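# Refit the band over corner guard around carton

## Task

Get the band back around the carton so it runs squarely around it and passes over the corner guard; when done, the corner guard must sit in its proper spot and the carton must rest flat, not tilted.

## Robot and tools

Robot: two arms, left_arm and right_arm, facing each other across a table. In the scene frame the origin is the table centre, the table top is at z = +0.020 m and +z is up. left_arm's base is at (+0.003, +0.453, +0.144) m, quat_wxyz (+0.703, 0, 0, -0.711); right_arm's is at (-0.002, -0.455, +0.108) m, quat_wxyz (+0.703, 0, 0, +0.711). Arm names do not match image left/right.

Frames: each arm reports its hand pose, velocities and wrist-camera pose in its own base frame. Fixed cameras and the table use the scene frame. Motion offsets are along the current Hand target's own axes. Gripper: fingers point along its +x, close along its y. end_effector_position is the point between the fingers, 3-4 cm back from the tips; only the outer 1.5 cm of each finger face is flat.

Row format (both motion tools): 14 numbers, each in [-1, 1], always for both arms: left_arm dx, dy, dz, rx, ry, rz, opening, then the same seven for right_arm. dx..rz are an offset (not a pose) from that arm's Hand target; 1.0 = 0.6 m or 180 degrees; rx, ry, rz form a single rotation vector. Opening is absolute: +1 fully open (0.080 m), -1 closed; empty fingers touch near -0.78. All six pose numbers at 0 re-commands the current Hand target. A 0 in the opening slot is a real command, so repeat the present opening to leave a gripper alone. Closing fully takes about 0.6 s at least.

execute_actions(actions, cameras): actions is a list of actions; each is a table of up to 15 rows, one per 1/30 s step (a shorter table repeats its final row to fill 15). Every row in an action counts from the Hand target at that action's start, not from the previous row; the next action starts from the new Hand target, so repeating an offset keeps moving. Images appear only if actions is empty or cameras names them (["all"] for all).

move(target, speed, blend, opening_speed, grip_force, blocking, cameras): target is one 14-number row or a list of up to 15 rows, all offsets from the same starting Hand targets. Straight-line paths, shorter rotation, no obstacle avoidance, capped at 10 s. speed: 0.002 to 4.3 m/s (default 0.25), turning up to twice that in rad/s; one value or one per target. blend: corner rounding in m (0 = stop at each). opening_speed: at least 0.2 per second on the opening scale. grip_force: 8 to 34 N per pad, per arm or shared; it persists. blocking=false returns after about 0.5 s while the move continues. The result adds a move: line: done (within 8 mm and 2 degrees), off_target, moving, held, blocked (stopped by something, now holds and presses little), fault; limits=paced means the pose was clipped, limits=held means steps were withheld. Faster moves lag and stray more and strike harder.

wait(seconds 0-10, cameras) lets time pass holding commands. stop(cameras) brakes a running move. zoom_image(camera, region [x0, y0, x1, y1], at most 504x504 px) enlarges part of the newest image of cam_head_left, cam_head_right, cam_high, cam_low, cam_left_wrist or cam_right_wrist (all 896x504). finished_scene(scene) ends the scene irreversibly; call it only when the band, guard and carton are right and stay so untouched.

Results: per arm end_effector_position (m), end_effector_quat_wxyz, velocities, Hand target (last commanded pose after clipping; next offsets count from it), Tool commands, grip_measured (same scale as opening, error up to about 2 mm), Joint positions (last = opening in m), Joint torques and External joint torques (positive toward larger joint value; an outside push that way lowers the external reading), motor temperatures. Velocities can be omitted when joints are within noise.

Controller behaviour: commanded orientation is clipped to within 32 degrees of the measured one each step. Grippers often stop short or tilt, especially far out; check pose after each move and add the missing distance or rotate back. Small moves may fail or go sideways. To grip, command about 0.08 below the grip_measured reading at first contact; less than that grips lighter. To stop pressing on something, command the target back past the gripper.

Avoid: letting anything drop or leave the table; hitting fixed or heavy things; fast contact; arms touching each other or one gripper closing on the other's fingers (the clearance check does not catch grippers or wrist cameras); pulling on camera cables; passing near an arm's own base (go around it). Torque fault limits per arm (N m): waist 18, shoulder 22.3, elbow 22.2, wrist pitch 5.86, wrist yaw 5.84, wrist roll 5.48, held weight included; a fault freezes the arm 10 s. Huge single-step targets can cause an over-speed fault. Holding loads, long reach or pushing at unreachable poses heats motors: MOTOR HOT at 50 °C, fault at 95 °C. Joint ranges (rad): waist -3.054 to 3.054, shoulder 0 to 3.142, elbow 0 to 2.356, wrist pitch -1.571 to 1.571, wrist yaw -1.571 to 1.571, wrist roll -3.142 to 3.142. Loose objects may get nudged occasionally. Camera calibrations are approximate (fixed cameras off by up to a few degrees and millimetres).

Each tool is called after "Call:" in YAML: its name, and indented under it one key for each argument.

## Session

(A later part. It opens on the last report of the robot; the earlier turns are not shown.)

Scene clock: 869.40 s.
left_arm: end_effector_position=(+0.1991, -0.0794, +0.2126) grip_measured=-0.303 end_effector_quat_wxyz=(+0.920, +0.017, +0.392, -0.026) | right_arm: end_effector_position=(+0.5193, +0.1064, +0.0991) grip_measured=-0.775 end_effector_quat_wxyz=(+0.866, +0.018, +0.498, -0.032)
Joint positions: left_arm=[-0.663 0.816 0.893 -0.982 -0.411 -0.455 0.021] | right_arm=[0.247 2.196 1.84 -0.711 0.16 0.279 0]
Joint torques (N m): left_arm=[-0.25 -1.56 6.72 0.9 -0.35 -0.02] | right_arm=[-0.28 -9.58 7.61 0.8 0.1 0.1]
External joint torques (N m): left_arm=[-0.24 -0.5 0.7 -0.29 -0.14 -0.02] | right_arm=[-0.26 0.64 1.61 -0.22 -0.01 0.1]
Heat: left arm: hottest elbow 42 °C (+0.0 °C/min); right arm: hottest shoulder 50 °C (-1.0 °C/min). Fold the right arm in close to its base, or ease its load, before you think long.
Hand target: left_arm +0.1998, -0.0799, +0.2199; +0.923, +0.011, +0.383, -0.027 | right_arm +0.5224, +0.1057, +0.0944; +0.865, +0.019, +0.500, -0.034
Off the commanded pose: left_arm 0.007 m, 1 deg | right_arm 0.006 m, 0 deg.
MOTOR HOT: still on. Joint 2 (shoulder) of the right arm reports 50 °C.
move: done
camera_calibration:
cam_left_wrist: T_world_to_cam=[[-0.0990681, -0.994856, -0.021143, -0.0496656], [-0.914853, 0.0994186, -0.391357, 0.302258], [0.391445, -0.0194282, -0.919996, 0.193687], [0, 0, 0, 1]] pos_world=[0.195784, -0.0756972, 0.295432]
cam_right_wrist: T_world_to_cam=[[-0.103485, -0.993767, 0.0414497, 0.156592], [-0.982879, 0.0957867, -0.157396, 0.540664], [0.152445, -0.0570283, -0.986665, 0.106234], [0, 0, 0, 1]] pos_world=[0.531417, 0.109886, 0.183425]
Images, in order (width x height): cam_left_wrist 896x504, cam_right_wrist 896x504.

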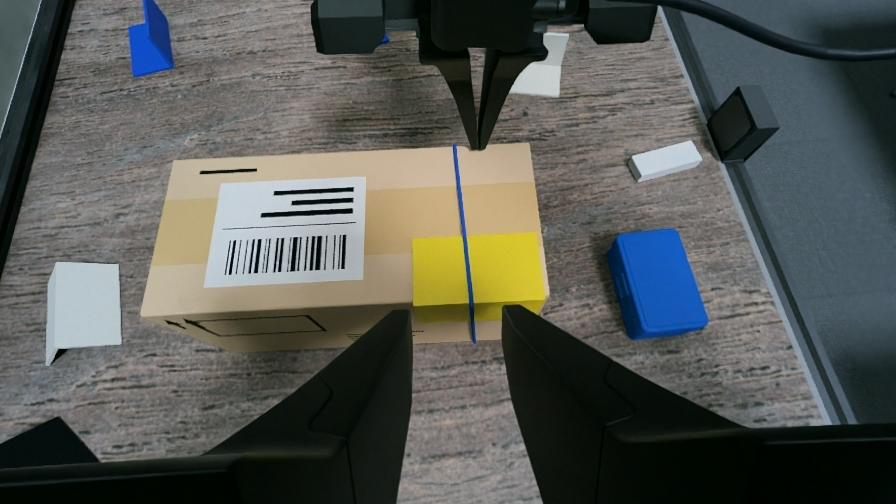

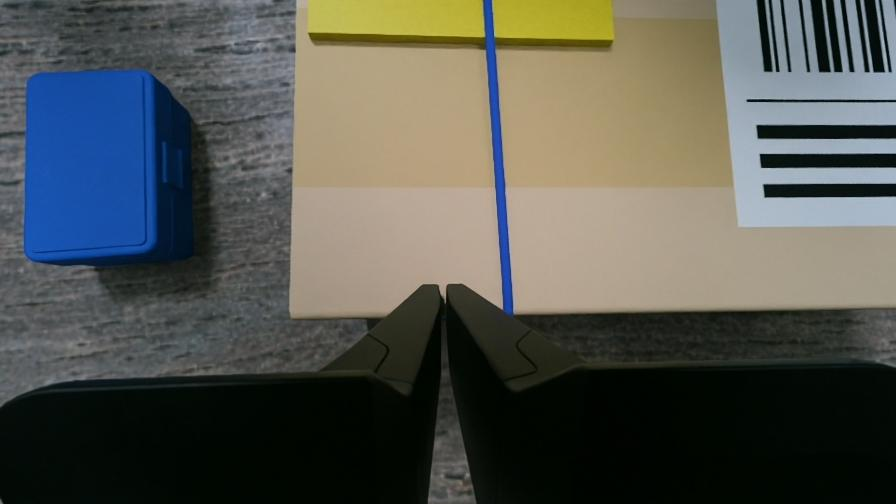

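Call:
move:
  target:
    - [0,0,0,0,0,0,-0.3, -0.0667,0,0,0,0,0,-1.0]
    - [0,0,0,0,0,0,-0.3, -0.2835,-0.1137,-0.1398,0,0,0,-1.0]
    - [0.3423,-0.0033,0.1072,-0.0007,0.2495,0.0004,-0.3, -0.2835,-0.1137,-0.1398,0,0,0,-1.0]
  speed: 0.2
  blend: [0.03,0.0,0.0]
  cameras: ["cam_right_wrist","cam_left_wrist","cam_head_left"]

Call:
zoom_image:
  camera: "cam_left_wrist"
  region: [250, 80, 650, 340]

Scene clock: 928.13 s.
left_arm: end_effector_position=(+0.3868, -0.0927, +0.1209) grip_measured=-0.303 end_effector_quat_wxyz=(+0.707, +0.021, +0.707, -0.019) | right_arm: end_effector_position=(+0.3623, +0.0510, +0.1967) grip_measured=-0.775 end_effector_quat_wxyz=(+0.863, +0.018, +0.504, -0.035)
Joint positions: left_arm=[-0.236 2.067 1.84 -1.345 -0.003 -0.181 0.021] | right_arm=[0.196 1.535 1.374 -0.913 0.138 0.239 0]
Joint torques (N m): left_arm=[0.23 -7.69 5.91 0.04 0.02 0.11] | right_arm=[-0.24 -8.7 5.54 0.69 -0.01 -0.04]
External joint torques (N m): left_arm=[0.22 1.14 0.53 -0.27 0.04 0.11] | right_arm=[-0.23 -2.91 -0.55 -0.37 -0.09 -0.04]
Motor temperatures (°C): left_arm=[31 30 42 38 34 32] | right_arm=[28 47 42 41 35 31]
Heat: left arm: hottest elbow 42 °C (+0.0 °C/min); right arm: hottest shoulder 47 °C (-3.0 °C/min).
Hand target: left_arm +0.3901, -0.0928, +0.1202; +0.707, +0.020, +0.706, -0.020 | right_arm +0.3600, +0.0500, +0.2001; +0.865, +0.019, +0.500, -0.034
Off the commanded pose: left_arm 0.003 m, 0 deg | right_arm 0.004 m, 1 deg.
MOTOR HOT: cleared for the motors of the right arm.
move: done; blend cut to 0.02 m at target 1
camera_calibration:
cam_left_wrist: T_world_to_cam=[[-0.0909235, -0.995715, 0.016878, -0.0540449], [-0.930689, 0.0909915, 0.354313, 0.35463], [-0.35433, 0.0165072, -0.934975, 0.329167], [0, 0, 0, 1]] pos_world=[0.44177, -0.0915152, 0.183025]
cam_right_wrist: T_world_to_cam=[[-0.108918, -0.993023, 0.0452005, 0.0823312], [-0.984288, 0.10138, -0.144566, 0.404749], [0.138975, -0.0602361, -0.988462, 0.228676], [0, 0, 0, 1]] pos_world=[0.375577, 0.054498, 0.280829]
Images, in order (width x height): cam_head_left 896x504, cam_left_wrist 896x504, cam_right_wrist 896x504.

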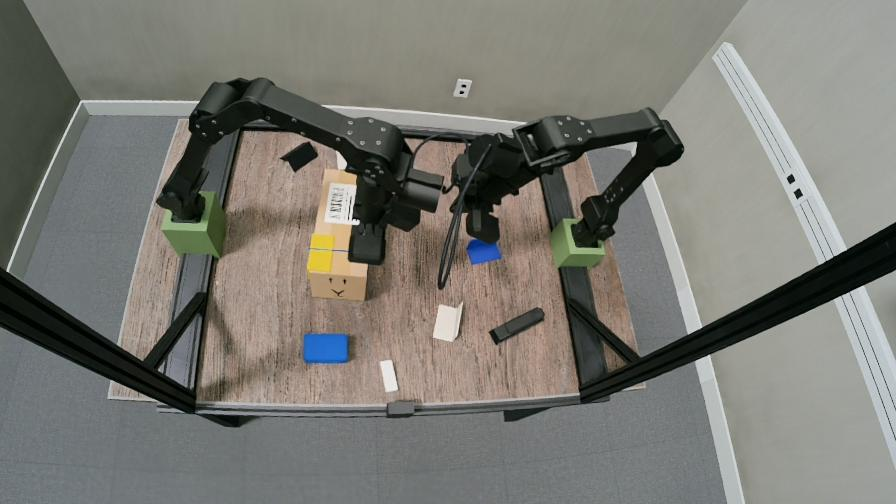

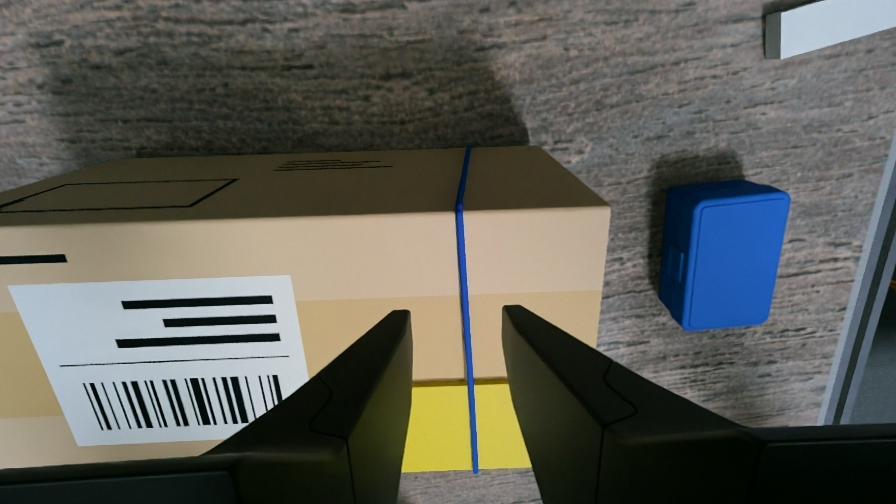

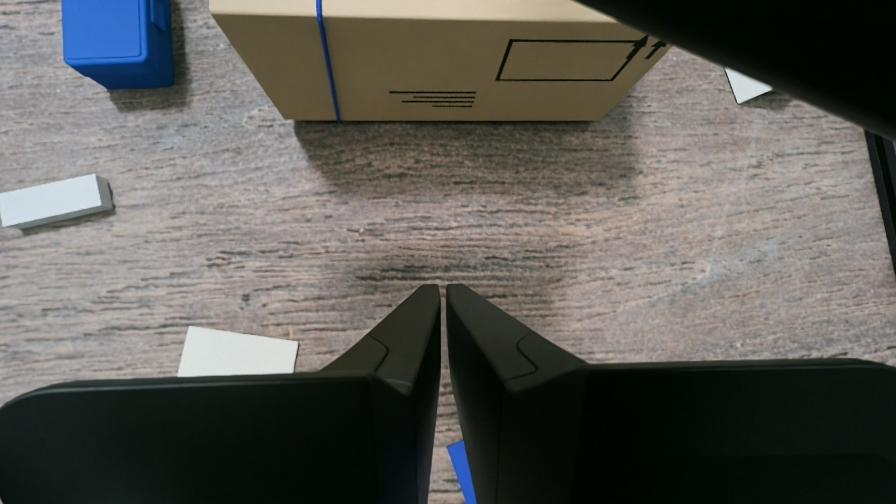

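Scaled by 1.260.

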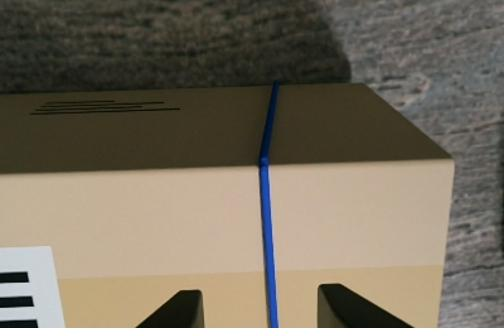

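Call:
move:
  target: [0.0917,-0.0025,0.005,0,0,0,-0.3, 0,0,0,0,0,0,-1.0]
  speed: 0.1
  cameras: ["cam_left_wrist"]

Call:
zoom_image:
  camera: "cam_left_wrist"
  region: [320, 180, 600, 360]

Scene clock: 948.27 s.
left_arm: end_effector_position=(+0.3953, -0.0947, +0.0710) grip_measured=-0.303 end_effector_quat_wxyz=(+0.713, +0.019, +0.701, -0.020) | right_arm: end_effector_position=(+0.3623, +0.0510, +0.1967) grip_measured=-0.775 end_effector_quat_wxyz=(+0.863, +0.018, +0.504, -0.035)
Joint positions: left_arm=[-0.236 2.103 1.696 -1.147 -0.003 -0.181 0.021] | right_arm=[0.196 1.535 1.374 -0.913 0.138 0.239 0]
Joint torques (N m): left_arm=[0 -8.14 3.16 0.25 0.02 0.04] | right_arm=[-0.14 -8.69 5.59 0.7 0.01 -0.03]
External joint torques (N m): left_arm=[0.01 0.97 -2.24 -0.09 0.03 0.04] | right_arm=[-0.16 -3.02 -0.36 -0.33 -0.07 -0.03]
Heat: left arm: hottest elbow 41 °C (-1.0 °C/min); right arm: hottest shoulder 47 °C (-1.0 °C/min).
Hand target: left_arm +0.3931, -0.0945, +0.0652; +0.707, +0.020, +0.706, -0.020 | right_arm +0.3600, +0.0500, +0.2001; +0.865, +0.019, +0.500, -0.034
Off the commanded pose: left_arm 0.006 m, 1 deg | right_arm 0.004 m, 1 deg.
move: done
camera_calibration:
cam_left_wrist: T_world_to_cam=[[-0.0912827, -0.995635, 0.0194565, -0.0545082], [-0.936696, 0.0924785, 0.337711, 0.384014], [-0.338036, 0.0126023, -0.941049, 0.279222], [0, 0, 0, 1]] pos_world=[0.449116, -0.0933022, 0.134136]
Images, in order (width x height): cam_left_wrist 896x504.

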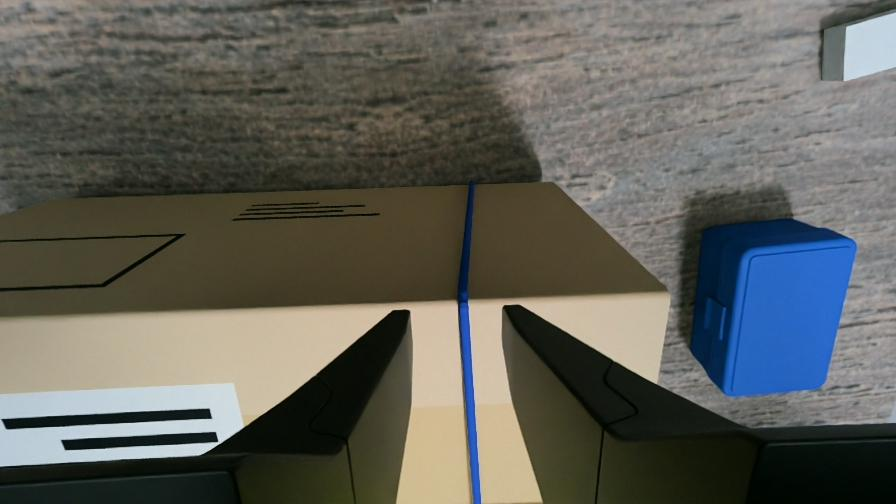

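Scaled by 1.800.

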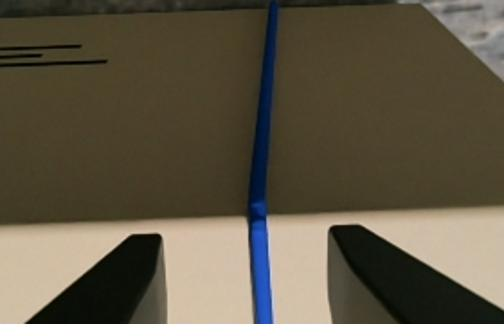

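Call:
move:
  target: [0.022,-0.003,-0.0117,0,0,0,-0.3, 0,0,0,0,0,0,-1.0]
  speed: 0.05
  cameras: ["cam_left_wrist"]

Call:
zoom_image:
  camera: "cam_left_wrist"
  region: [320, 180, 600, 360]

Scene clock: 971.50 s.
left_arm: end_effector_position=(+0.3905, -0.0945, +0.0574) grip_measured=-0.303 end_effector_quat_wxyz=(+0.713, +0.018, +0.701, -0.019) | right_arm: end_effector_position=(+0.3622, +0.0511, +0.1967) grip_measured=-0.775 end_effector_quat_wxyz=(+0.863, +0.018, +0.504, -0.035)
Joint positions: left_arm=[-0.238 2.095 1.629 -1.088 -0.002 -0.186 0.021] | right_arm=[0.196 1.535 1.374 -0.913 0.137 0.239 0]
Joint torques (N m): left_arm=[-0.47 -8.68 2.15 0.43 -0.01 -0.03] | right_arm=[-0.17 -8.71 5.58 0.71 0.03 -0.05]
External joint torques (N m): left_arm=[-0.42 0.37 -3.24 0.07 0.01 -0.03] | right_arm=[-0.15 -2.88 -0.46 -0.32 -0.06 -0.05]
Motor temperatures (°C): left_arm=[31 39 38 36 33 32] | right_arm=[28 47 39 40 35 31]
Heat: left arm: hottest shoulder 39 °C (+10.1 °C/min); right arm: hottest shoulder 47 °C (+0.0 °C/min).
Hand target: left_arm +0.3860, -0.0960, +0.0521; +0.708, +0.020, +0.706, -0.020 | right_arm +0.3600, +0.0500, +0.2001; +0.865, +0.019, +0.500, -0.034
Off the commanded pose: left_arm 0.007 m, 1 deg | right_arm 0.004 m, 1 deg.
move: done
camera_calibration:
cam_left_wrist: T_world_to_cam=[[-0.0878112, -0.995931, 0.0202574, -0.0559429], [-0.936838, 0.0894785, 0.338123, 0.383842], [-0.33856, 0.0107131, -0.940884, 0.264738], [0, 0, 0, 1]] pos_world=[0.444315, -0.092897, 0.120435]
Images, in order (width x height): cam_left_wrist 896x504.

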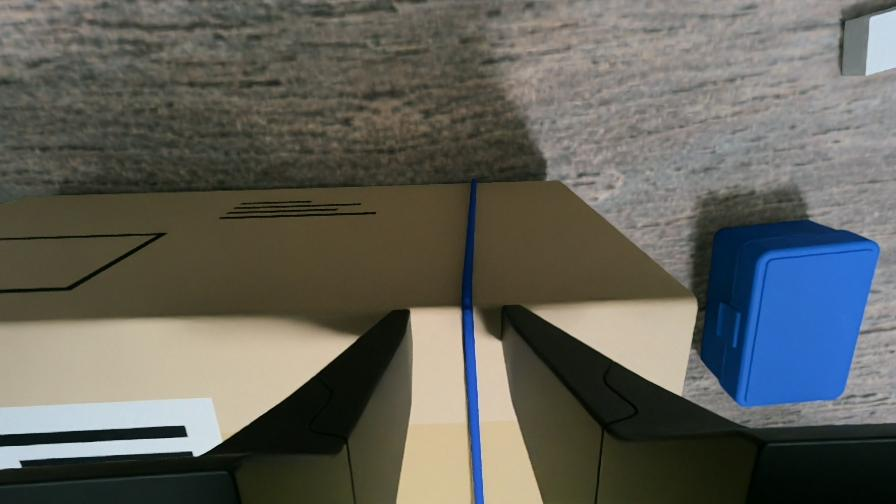

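Scaled by 1.800.

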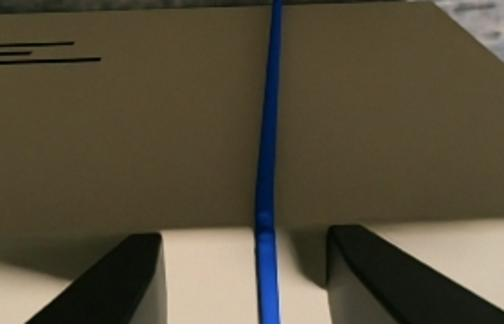

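Call:
move:
  target: [0.0117,-0.006,0,0,0,0,-0.3, 0,0,0,0,0,0,-1.0]
  speed: 0.04
  cameras: ["cam_left_wrist"]

Call:
zoom_image:
  camera: "cam_left_wrist"
  region: [320, 180, 600, 360]

Scene clock: 978.27 s.
left_arm: end_effector_position=(+0.3899, -0.0955, +0.0562) grip_measured=-0.303 end_effector_quat_wxyz=(+0.715, +0.016, +0.698, -0.017) | right_arm: end_effector_position=(+0.3622, +0.0511, +0.1967) grip_measured=-0.775 end_effector_quat_wxyz=(+0.863, +0.018, +0.504, -0.035)
Joint positions: left_arm=[-0.242 2.089 1.616 -1.073 -0.003 -0.194 0.021] | right_arm=[0.196 1.535 1.374 -0.913 0.137 0.239 0]
Joint torques (N m): left_arm=[-0.89 -7.09 2.06 1.01 0.05 -0.06] | right_arm=[-0.16 -8.7 5.57 0.71 0.02 -0.04]
External joint torques (N m): left_arm=[-0.89 1.87 -3.29 0.64 0.07 -0.06] | right_arm=[-0.14 -2.97 -0.43 -0.33 -0.06 -0.04]
Heat: left arm: hottest shoulder 38 °C (+9.1 °C/min); right arm: hottest shoulder 47 °C (+0.0 °C/min).
Hand target: left_arm +0.3858, -0.0995, +0.0451; +0.707, +0.020, +0.706, -0.020 | right_arm +0.3600, +0.0500, +0.2001; +0.865, +0.019, +0.500, -0.034
Off the commanded pose: left_arm 0.013 m, 1 deg | right_arm 0.004 m, 1 deg.
move: off_target (left_arm)
camera_calibration:
cam_left_wrist: T_world_to_cam=[[-0.0833801, -0.996318, 0.019951, -0.0586732], [-0.939467, 0.0852678, 0.33186, 0.384733], [-0.332339, 0.00892716, -0.943118, 0.260993], [0, 0, 0, 1]] pos_world=[0.44329, -0.0935925, 0.11964]
Images, in order (width x height): cam_left_wrist 896x504.

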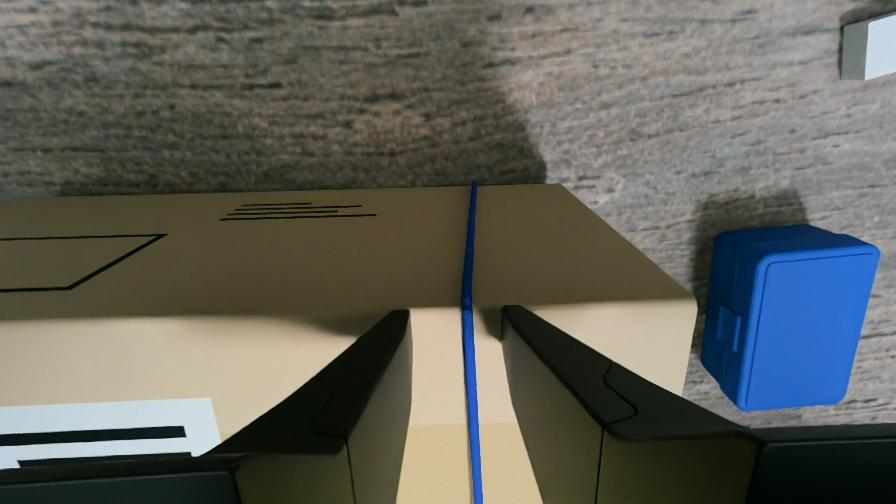

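Scaled by 1.800.

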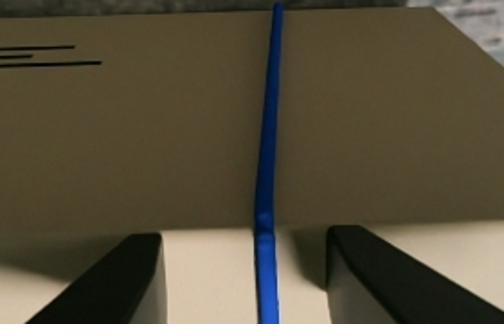

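Call:
move:
  target: [0,0,0,0,0,0,-1.0, 0,0,0,0,0,0,-1.0]
  speed: 0.04
  opening_speed: 0.7
  cameras: ["cam_left_wrist"]

Call:
zoom_image:
  camera: "cam_left_wrist"
  region: [320, 180, 600, 360]

Scene clock: 985.23 s.
left_arm: end_effector_position=(+0.3901, -0.0995, +0.0563) grip_measured=-0.764 end_effector_quat_wxyz=(+0.717, +0.018, +0.696, -0.021) | right_arm: end_effector_position=(+0.3622, +0.0511, +0.1967) grip_measured=-0.775 end_effector_quat_wxyz=(+0.863, +0.018, +0.504, -0.035)
Joint positions: left_arm=[-0.251 2.089 1.616 -1.068 -0.003 -0.196 0.001] | right_arm=[0.196 1.535 1.374 -0.913 0.137 0.239 0]
Joint torques (N m): left_arm=[-0.17 -7.08 2.04 0.68 0.01 -0.02] | right_arm=[-0.23 -8.67 5.63 0.71 0.03 -0.05]
External joint torques (N m): left_arm=[-0.14 1.88 -3.3 0.31 0.03 -0.02] | right_arm=[-0.26 -2.92 -0.38 -0.33 -0.05 -0.05]
Heat: left arm: hottest shoulder 38 °C (+9.1 °C/min); right arm: hottest shoulder 47 °C (+0.0 °C/min).
Hand target: left_arm +0.3859, -0.0995, +0.0450; +0.707, +0.020, +0.706, -0.020 | right_arm +0.3600, +0.0500, +0.2001; +0.865, +0.019, +0.500, -0.034
Off the commanded pose: left_arm 0.012 m, 2 deg | right_arm 0.004 m, 1 deg.
move: off_target (left_arm)
camera_calibration:
cam_left_wrist: T_world_to_cam=[[-0.0911043, -0.995606, 0.0216437, -0.0596729], [-0.94055, 0.0931669, 0.326629, 0.38687], [-0.32721, 0.00940027, -0.944905, 0.2593], [0, 0, 0, 1]] pos_world=[0.44328, -0.0978917, 0.119942]
Images, in order (width x height): cam_left_wrist 896x504.

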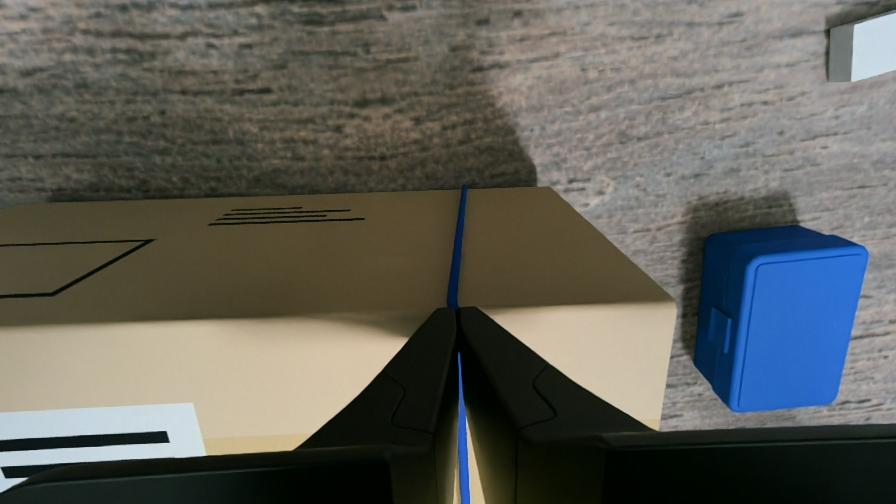

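Scaled by 1.800.

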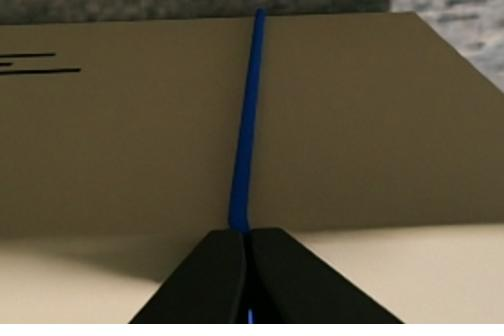

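Call:
move:
  target: [-0.03,-0.0265,0.0032,0,0,0,-1.0, 0,0,0,0,0,0,-1.0]
  speed: 0.05
  cameras: ["cam_left_wrist"]

Call:
zoom_image:
  camera: "cam_left_wrist"
  region: [320, 180, 600, 360]

Scene clock: 992.73 s.
left_arm: end_effector_position=(+0.3867, -0.1077, +0.0626) grip_measured=-0.764 end_effector_quat_wxyz=(+0.709, +0.019, +0.705, -0.011) | right_arm: end_effector_position=(+0.3622, +0.0511, +0.1967) grip_measured=-0.775 end_effector_quat_wxyz=(+0.863, +0.018, +0.504, -0.035)
Joint positions: left_arm=[-0.276 2.103 1.662 -1.129 -0.013 -0.233 0.001] | right_arm=[0.196 1.535 1.374 -0.913 0.137 0.239 0]
Joint torques (N m): left_arm=[-1.2 -8.15 5.74 -0.29 0.33 -0.02] | right_arm=[-0.24 -8.69 5.59 0.7 0.02 -0.05]
External joint torques (N m): left_arm=[-1.2 0.92 0.39 -0.61 0.35 -0.02] | right_arm=[-0.25 -2.96 -0.45 -0.35 -0.06 -0.05]
Heat: left arm: hottest shoulder 37 °C (+6.0 °C/min); right arm: hottest shoulder 47 °C (+0.0 °C/min).
Hand target: left_arm +0.3868, -0.1155, +0.0631; +0.707, +0.020, +0.706, -0.020 | right_arm +0.3600, +0.0500, +0.2001; +0.865, +0.019, +0.500, -0.034
Off the commanded pose: left_arm 0.008 m, 1 deg | right_arm 0.004 m, 1 deg.
move: done
camera_calibration:
cam_left_wrist: T_world_to_cam=[[-0.0787797, -0.996864, 0.00747429, -0.0722647], [-0.933351, 0.0763902, 0.350743, 0.376206], [-0.350214, 0.0206553, -0.936442, 0.273852], [0, 0, 0, 1]] pos_world=[0.441346, -0.106433, 0.125036]
Images, in order (width x height): cam_left_wrist 896x504.

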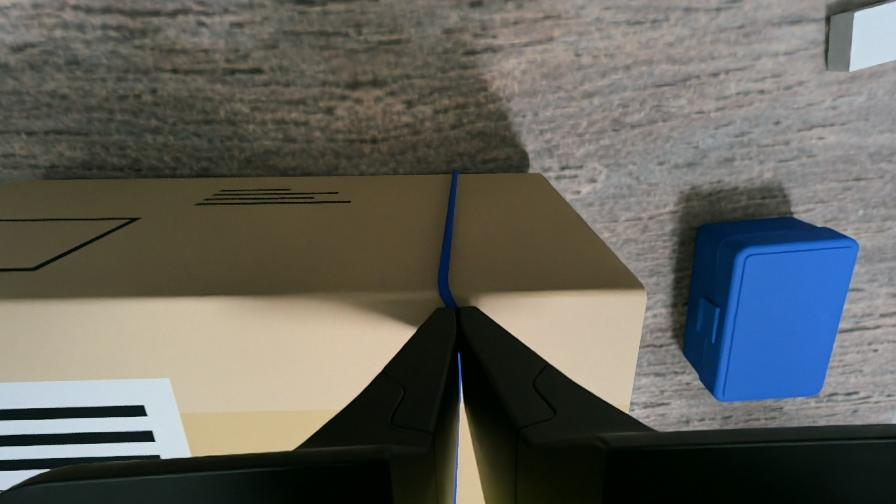

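Scaled by 1.800.

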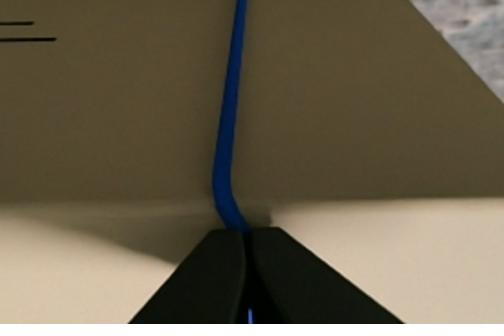

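Call:
move:
  target: [0.0,-0.0167,0.0,0,0,0,-1.0, 0,0,0,0,0,0,-1.0]
  speed: 0.05
  cameras: ["cam_left_wrist"]

Call:
zoom_image:
  camera: "cam_left_wrist"
  region: [320, 180, 600, 360]

Scene clock: 1006.70 s.
left_arm: end_effector_position=(+0.3860, -0.1165, +0.0629) grip_measured=-0.764 end_effector_quat_wxyz=(+0.708, +0.019, +0.706, -0.010) | right_arm: end_effector_position=(+0.3622, +0.0511, +0.1967) grip_measured=-0.775 end_effector_quat_wxyz=(+0.863, +0.018, +0.504, -0.035)
Joint positions: left_arm=[-0.298 2.111 1.676 -1.136 -0.013 -0.257 0.001] | right_arm=[0.196 1.535 1.374 -0.913 0.137 0.239 0]
Joint torques (N m): left_arm=[-1.4 -8.06 5.83 -0.16 0.32 -0.04] | right_arm=[-0.18 -8.68 5.61 0.71 0.04 -0.05]
External joint torques (N m): left_arm=[-1.4 1.06 0.46 -0.48 0.35 -0.04] | right_arm=[-0.21 -2.92 -0.38 -0.3 -0.04 -0.05]
Heat: left arm: hottest shoulder 40 °C (+7.0 °C/min); right arm: hottest shoulder 47 °C (+0.0 °C/min).
Hand target: left_arm +0.3862, -0.1255, +0.0630; +0.707, +0.020, +0.706, -0.020 | right_arm +0.3600, +0.0500, +0.2001; +0.865, +0.019, +0.500, -0.034
Off the commanded pose: left_arm 0.009 m, 1 deg | right_arm 0.004 m, 1 deg.
move: off_target (left_arm)
camera_calibration:
cam_left_wrist: T_world_to_cam=[[-0.0764951, -0.997047, 0.00682701, -0.0820407], [-0.933038, 0.0739951, 0.352086, 0.375575], [-0.351552, 0.020563, -0.935943, 0.274493], [0, 0, 0, 1]] pos_world=[0.440649, -0.115233, 0.125235]
Images, in order (width x height): cam_left_wrist 896x504.

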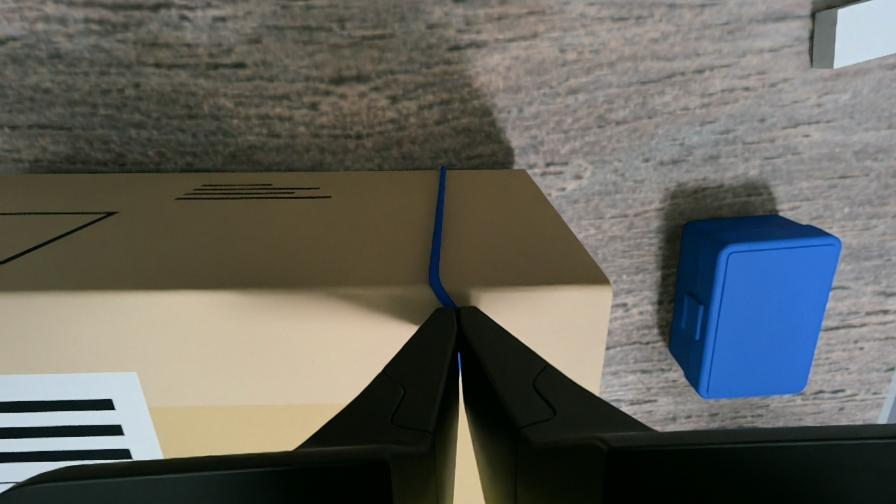

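Scaled by 1.800.

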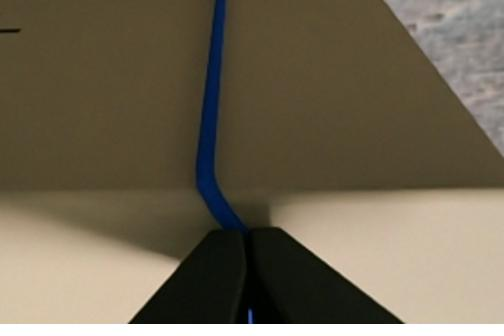

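Call:
move:
  target: [0.0117,0.0342,0.0,0,0,0,-1.0, 0,0,0,0,0,0,-1.0]
  speed: 0.05
  cameras: ["cam_left_wrist"]

Call:
zoom_image:
  camera: "cam_left_wrist"
  region: [320, 180, 600, 360]

Scene clock: 1019.40 s.
left_arm: end_effector_position=(+0.3889, -0.1086, +0.0584) grip_measured=-0.764 end_effector_quat_wxyz=(+0.709, +0.020, +0.705, -0.022) | right_arm: end_effector_position=(+0.3622, +0.0511, +0.1967) grip_measured=-0.775 end_effector_quat_wxyz=(+0.863, +0.018, +0.504, -0.035)
Joint positions: left_arm=[-0.272 2.111 1.658 -1.112 0.002 -0.212 0.001] | right_arm=[0.196 1.535 1.374 -0.913 0.137 0.239 0]
Joint torques (N m): left_arm=[0.54 -9.22 2.46 0.53 -0.09 0.07] | right_arm=[-0.19 -8.71 5.59 0.7 0.01 -0.03]
External joint torques (N m): left_arm=[0.52 -0.14 -2.92 0.18 -0.07 0.07] | right_arm=[-0.19 -2.93 -0.39 -0.32 -0.07 -0.04]
Heat: left arm: hottest shoulder 39 °C (+3.0 °C/min); right arm: hottest shoulder 47 °C (+0.0 °C/min).
Hand target: left_arm +0.3874, -0.1051, +0.0560; +0.707, +0.020, +0.706, -0.020 | right_arm +0.3600, +0.0500, +0.2001; +0.865, +0.019, +0.500, -0.034
Off the commanded pose: left_arm 0.005 m, 0 deg | right_arm 0.004 m, 1 deg.
move: done
camera_calibration:
cam_left_wrist: T_world_to_cam=[[-0.0952233, -0.995208, 0.0222137, -0.0672429], [-0.93224, 0.0969795, 0.348602, 0.381694], [-0.349086, 0.0124866, -0.937007, 0.269358], [0, 0, 0, 1]] pos_world=[0.443456, -0.107301, 0.120825]
Images, in order (width x height): cam_left_wrist 896x504.

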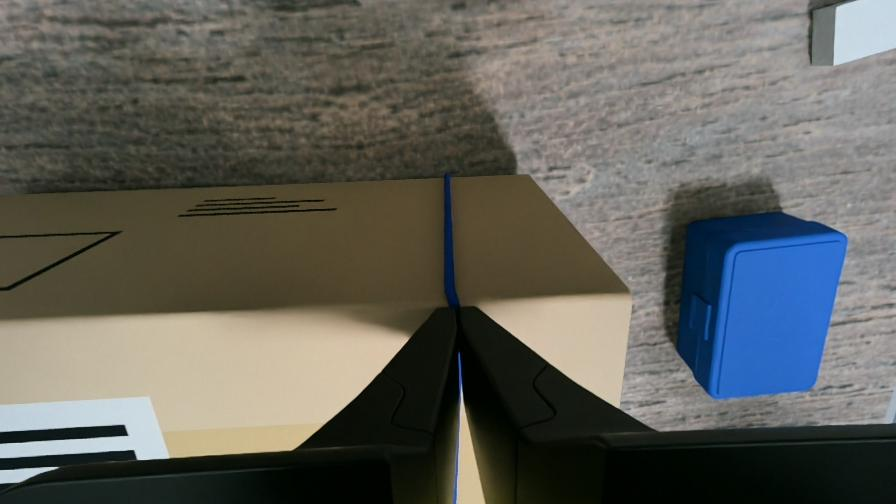

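Scaled by 1.800.

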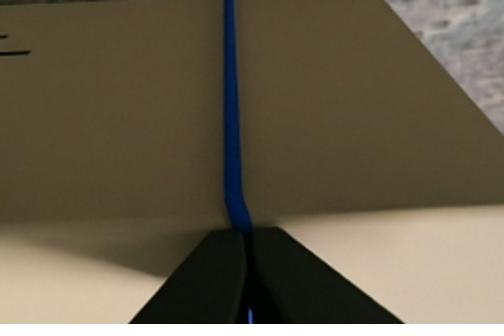

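Call:
move:
  target:
    - [0,0,0,0,0,0,-0.3, 0,0,0,0,0,0,-1.0]
    - [-0.1,0,0,0,0,0,-0.3, 0,0,0,0,0,0,-1.0]
  speed: 0.08
  opening_speed: 0.7
  cameras: ["cam_left_wrist","cam_right_wrist","cam_head_left"]

Call:
zoom_image:
  camera: "cam_left_wrist"
  region: [250, 80, 650, 340]

Scene clock: 1028.33 s.
left_arm: end_effector_position=(+0.3844, -0.1033, +0.1057) grip_measured=-0.303 end_effector_quat_wxyz=(+0.697, +0.022, +0.717, -0.015) | right_arm: end_effector_position=(+0.3622, +0.0511, +0.1967) grip_measured=-0.775 end_effector_quat_wxyz=(+0.863, +0.018, +0.504, -0.035)
Joint positions: left_arm=[-0.263 2.096 1.824 -1.329 -0.002 -0.211 0.021] | right_arm=[0.196 1.535 1.374 -0.913 0.137 0.239 0]
Joint torques (N m): left_arm=[-0.19 -10.72 5.93 0 0.01 0.07] | right_arm=[-0.24 -8.72 5.64 0.71 0.04 -0.04]
External joint torques (N m): left_arm=[-0.17 -1.62 0.5 -0.28 0.03 0.07] | right_arm=[-0.23 -2.97 -0.32 -0.3 -0.05 -0.04]
Heat: left arm: hottest shoulder 39 °C (+1.0 °C/min); right arm: hottest shoulder 47 °C (+0.0 °C/min).
Hand target: left_arm +0.3873, -0.1050, +0.1160; +0.707, +0.020, +0.706, -0.020 | right_arm +0.3600, +0.0501, +0.2001; +0.865, +0.019, +0.500, -0.034
Off the commanded pose: left_arm 0.011 m, 2 deg | right_arm 0.004 m, 1 deg.
move: off_target (left_arm)
camera_calibration:
cam_left_wrist: T_world_to_cam=[[-0.087509, -0.99609, 0.0121019, -0.065451], [-0.920501, 0.0855005, 0.381272, 0.351344], [-0.380816, 0.0222249, -0.924384, 0.323967], [0, 0, 0, 1]] pos_world=[0.441056, -0.102435, 0.166304]
cam_right_wrist: T_world_to_cam=[[-0.108245, -0.993114, 0.044809, 0.0822907], [-0.984376, 0.100778, -0.144387, 0.404755], [0.138877, -0.059738, -0.988506, 0.228704], [0, 0, 0, 1]] pos_world=[0.375577, 0.054596, 0.280829]
Images, in order (width x height): cam_head_left 896x504, cam_left_wrist 896x504, cam_right_wrist 896x504.

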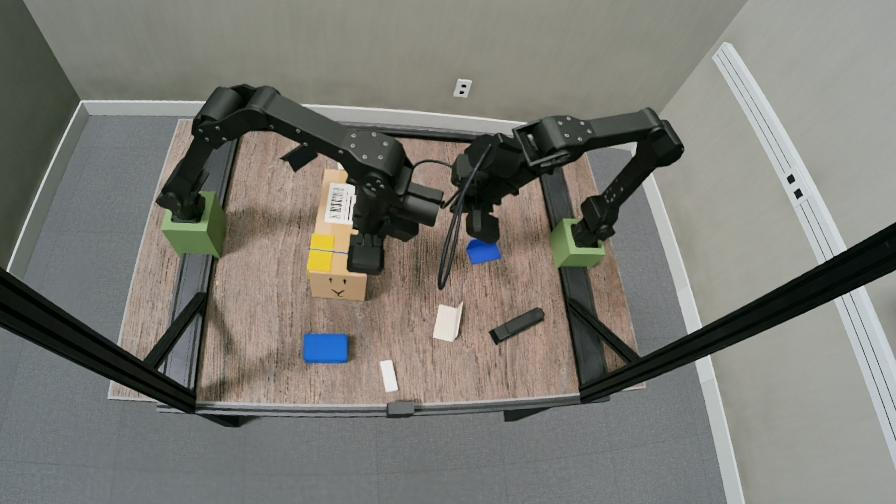

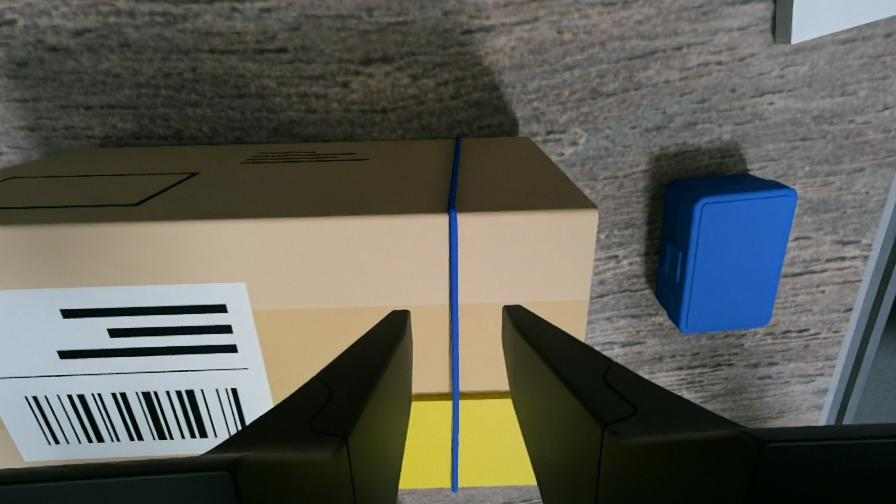

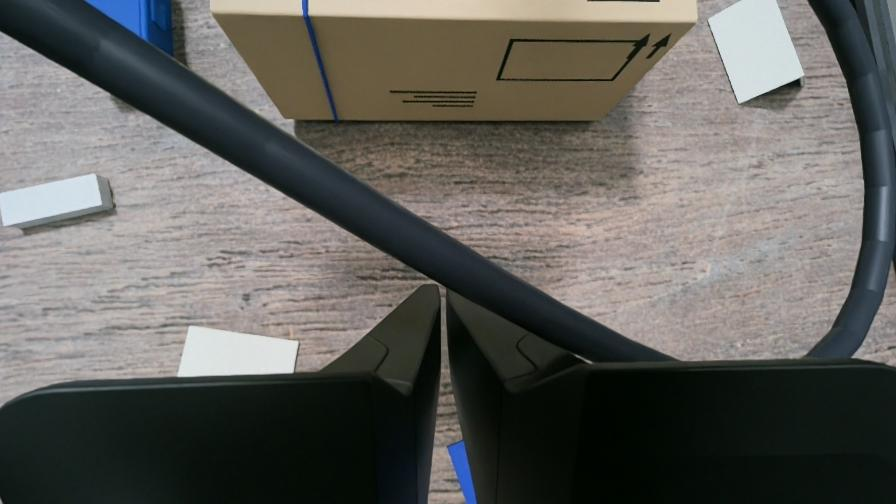

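Scaled by 1.260.

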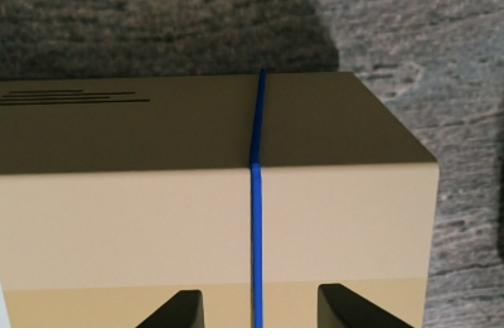

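Call:
move:
  target:
    - [0.1167,-0.001,-0.0022,0,0,0,-0.3, 0,0,0,0,0,0,-1.0]
    - [0.1167,-0.001,-0.0022,0,0,0,-1.0, 0,0,0,0,0,0,-1.0]
    - [0.0883,-0.001,0.0022,0,0,0,-1.0, 0,0,0,0,0,0,-1.0]
    - [0.0883,-0.0433,0.0,0,0,0,-1.0, 0,0,0,0,0,0,-1.0]
  speed: [0.08,0.05,0.05,0.05]
  opening_speed: 1.0
  cameras: ["cam_left_wrist"]

Call:
zoom_image:
  camera: "cam_left_wrist"
  region: [320, 160, 600, 340]

Scene clock: 1057.87 s.
left_arm: end_effector_position=(+0.3864, -0.1215, +0.0630) grip_measured=-0.764 end_effector_quat_wxyz=(+0.709, +0.019, +0.705, -0.009) | right_arm: end_effector_position=(+0.3622, +0.0511, +0.1967) grip_measured=-0.775 end_effector_quat_wxyz=(+0.863, +0.018, +0.504, -0.035)
Joint positions: left_arm=[-0.31 2.117 1.686 -1.138 -0.015 -0.27 0.001] | right_arm=[0.196 1.535 1.374 -0.913 0.137 0.239 0]
Joint torques (N m): left_arm=[-1.47 -8.12 5.7 -0.23 0.38 -0.03] | right_arm=[-0.19 -8.69 5.63 0.71 0.02 -0.04]
External joint torques (N m): left_arm=[-1.48 1.11 0.28 -0.57 0.41 -0.03] | right_arm=[-0.24 -2.89 -0.41 -0.33 -0.06 -0.04]
Motor temperatures (°C): left_arm=[31 47 38 36 33 32] | right_arm=[28 47 38 40 34 31]
Heat: left arm: hottest shoulder 47 °C (+8.0 °C/min); right arm: hottest shoulder 47 °C (+0.0 °C/min).
Hand target: left_arm +0.3859, -0.1310, +0.0630; +0.707, +0.020, +0.706, -0.020 | right_arm +0.3600, +0.0501, +0.2001; +0.865, +0.019, +0.500, -0.034
Off the commanded pose: left_arm 0.009 m, 1 deg | right_arm 0.004 m, 1 deg.
move: off_target (left_arm); target 2's new opening was sent with left_arm's hand 0.011 m and 1 deg from that target
camera_calibration:
cam_left_wrist: T_world_to_cam=[[-0.076204, -0.997077, 0.00544917, -0.0869682], [-0.933962, 0.0732918, 0.349777, 0.376724], [-0.349154, 0.0215651, -0.936817, 0.274155], [0, 0, 0, 1]] pos_world=[0.44094, -0.120237, 0.125538]
Images, in order (width x height): cam_left_wrist 896x504.

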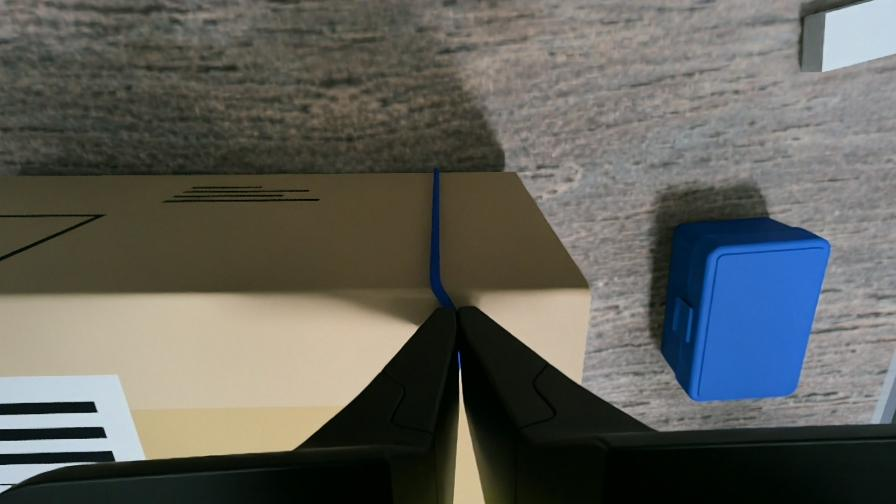

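Scaled by 1.800.

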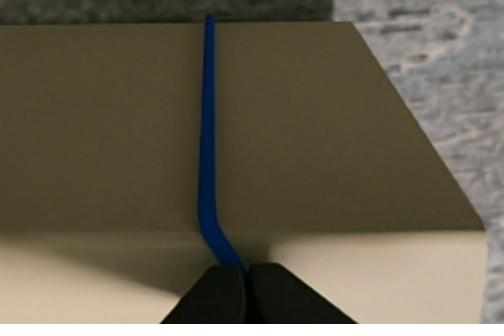

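Call:
move:
  target:
    - [0.0117,0.0317,0.0,0,0,0,-1.0, 0,0,0,0,0,0,-1.0]
    - [0.0117,0.0317,0.0,0,0,0,-0.3, 0,0,0,0,0,0,-1.0]
    - [-0.09,0.0317,0,0,0,0,-0.3, 0,0,0,0,0,0,-1.0]
  speed: 0.06
  opening_speed: 0.7
  cameras: ["cam_left_wrist","cam_right_wrist"]

Call:
zoom_image:
  camera: "cam_left_wrist"
  region: [250, 80, 650, 340]

Scene clock: 1071.27 s.
left_arm: end_effector_position=(+0.3840, -0.1103, +0.1061) grip_measured=-0.303 end_effector_quat_wxyz=(+0.696, +0.022, +0.717, -0.015) | right_arm: end_effector_position=(+0.3622, +0.0511, +0.1967) grip_measured=-0.775 end_effector_quat_wxyz=(+0.863, +0.018, +0.504, -0.035)
Joint positions: left_arm=[-0.28 2.104 1.838 -1.336 -0.002 -0.228 0.021] | right_arm=[0.196 1.535 1.374 -0.913 0.137 0.239 0]
Joint torques (N m): left_arm=[-0.19 -10.9 5.9 0.02 0.01 0.07] | right_arm=[-0.2 -8.66 5.59 0.71 0.02 -0.04]
External joint torques (N m): left_arm=[-0.13 -1.86 0.51 -0.26 0.02 0.07] | right_arm=[-0.21 -2.91 -0.42 -0.32 -0.06 -0.04]
Heat: left arm: hottest shoulder 45 °C (+6.1 °C/min); right arm: hottest shoulder 47 °C (+0.0 °C/min).
Hand target: left_arm +0.3869, -0.1120, +0.1170; +0.707, +0.020, +0.706, -0.020 | right_arm +0.3600, +0.0501, +0.2001; +0.865, +0.019, +0.500, -0.034
Off the commanded pose: left_arm 0.011 m, 2 deg | right_arm 0.004 m, 1 deg.
move: off_target (left_arm)
camera_calibration:
cam_left_wrist: T_world_to_cam=[[-0.0878361, -0.99607, 0.0113874, -0.0722902], [-0.919975, 0.0854991, 0.38254, 0.351122], [-0.38201, 0.0231247, -0.923869, 0.324828], [0, 0, 0, 1]] pos_world=[0.440761, -0.109538, 0.166604]
cam_right_wrist: T_world_to_cam=[[-0.108245, -0.993114, 0.044809, 0.0822907], [-0.984376, 0.100778, -0.144387, 0.404755], [0.138877, -0.059738, -0.988506, 0.228704], [0, 0, 0, 1]] pos_world=[0.375577, 0.054596, 0.280829]
Images, in order (width x height): cam_left_wrist 896x504, cam_right_wrist 896x504.

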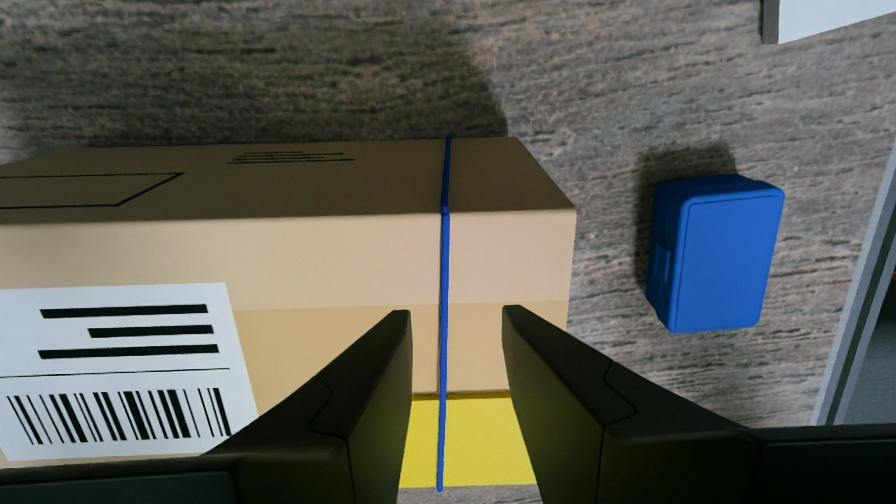

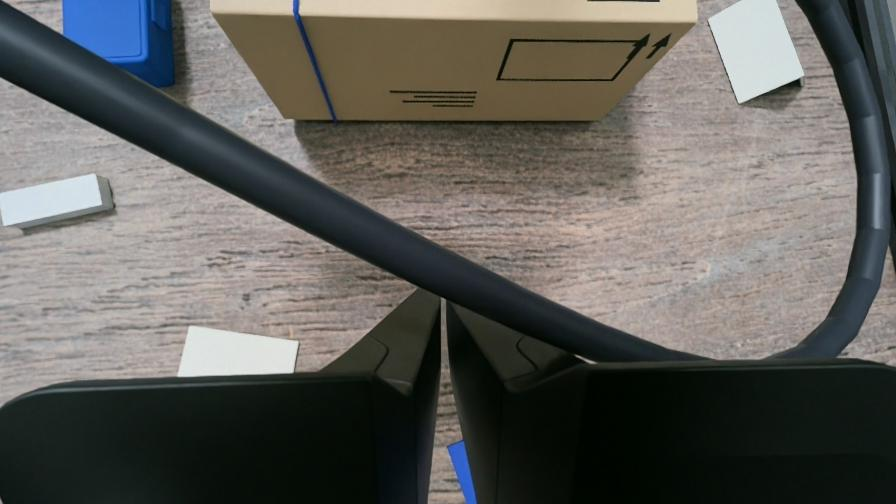

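Scaled by 1.260.

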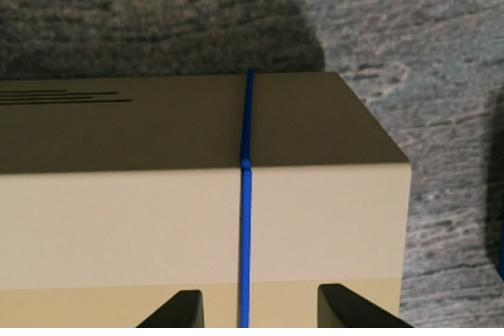

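Call:
move:
  target: [0.0283,0.0145,-0.1723,0,0,0,-0.3, 0,0,0,0,0,0,-1.0]
  speed: 0.12
  cameras: ["cam_left_wrist"]

Call:
zoom_image:
  camera: "cam_left_wrist"
  region: [250, 80, 650, 340]

Scene clock: 1098.57 s.
left_arm: end_effector_position=(+0.2864, -0.0971, +0.0973) grip_measured=-0.303 end_effector_quat_wxyz=(+0.704, +0.021, +0.709, -0.018) | right_arm: end_effector_position=(+0.3622, +0.0511, +0.1967) grip_measured=-0.775 end_effector_quat_wxyz=(+0.863, +0.018, +0.504, -0.035)
Joint positions: left_arm=[-0.328 1.711 1.274 -1.142 -0.002 -0.273 0.021] | right_arm=[0.196 1.535 1.374 -0.913 0.137 0.239 0]
Joint torques (N m): left_arm=[-0.21 -8.04 3.08 0.22 0 -0.03] | right_arm=[-0.19 -8.67 5.59 0.71 0.03 -0.05]
External joint torques (N m): left_arm=[-0.23 -1.69 -2.26 -0.1 0.03 -0.03] | right_arm=[-0.19 -2.97 -0.39 -0.32 -0.06 -0.05]
Heat: left arm: hottest shoulder 48 °C (+4.0 °C/min); right arm: hottest shoulder 47 °C (+0.0 °C/min).
Hand target: left_arm +0.2842, -0.0975, +0.0999; +0.707, +0.020, +0.706, -0.020 | right_arm +0.3600, +0.0501, +0.2001; +0.865, +0.019, +0.500, -0.034
Off the commanded pose: left_arm 0.003 m, 1 deg | right_arm 0.004 m, 1 deg.
move: done
camera_calibration:
cam_left_wrist: T_world_to_cam=[[-0.0904538, -0.995782, 0.0153944, -0.0672568], [-0.928037, 0.0898884, 0.361479, 0.268262], [-0.361338, 0.0184106, -0.932253, 0.273483], [0, 0, 0, 1]] pos_world=[0.341693, -0.0961217, 0.15902]
Images, in order (width x height): cam_left_wrist 896x504.

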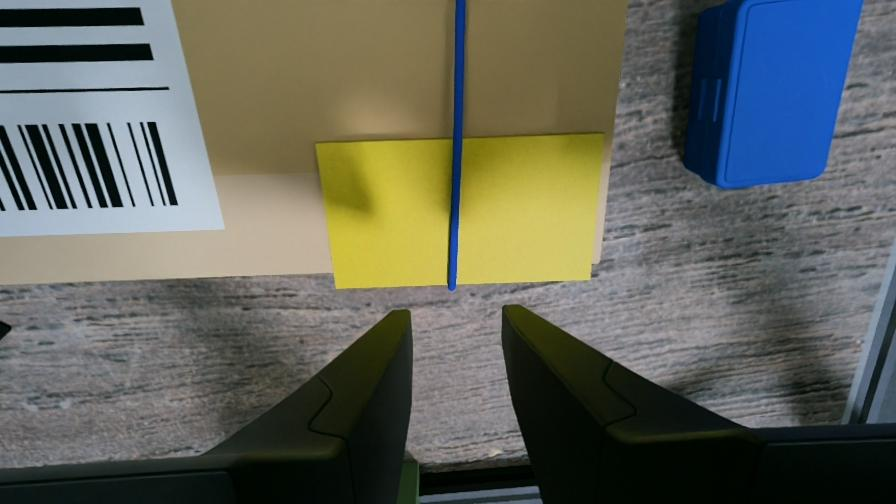

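Scaled by 1.260.

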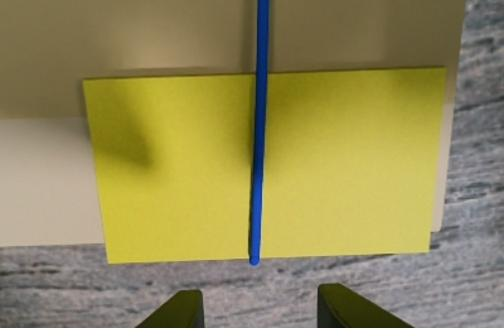

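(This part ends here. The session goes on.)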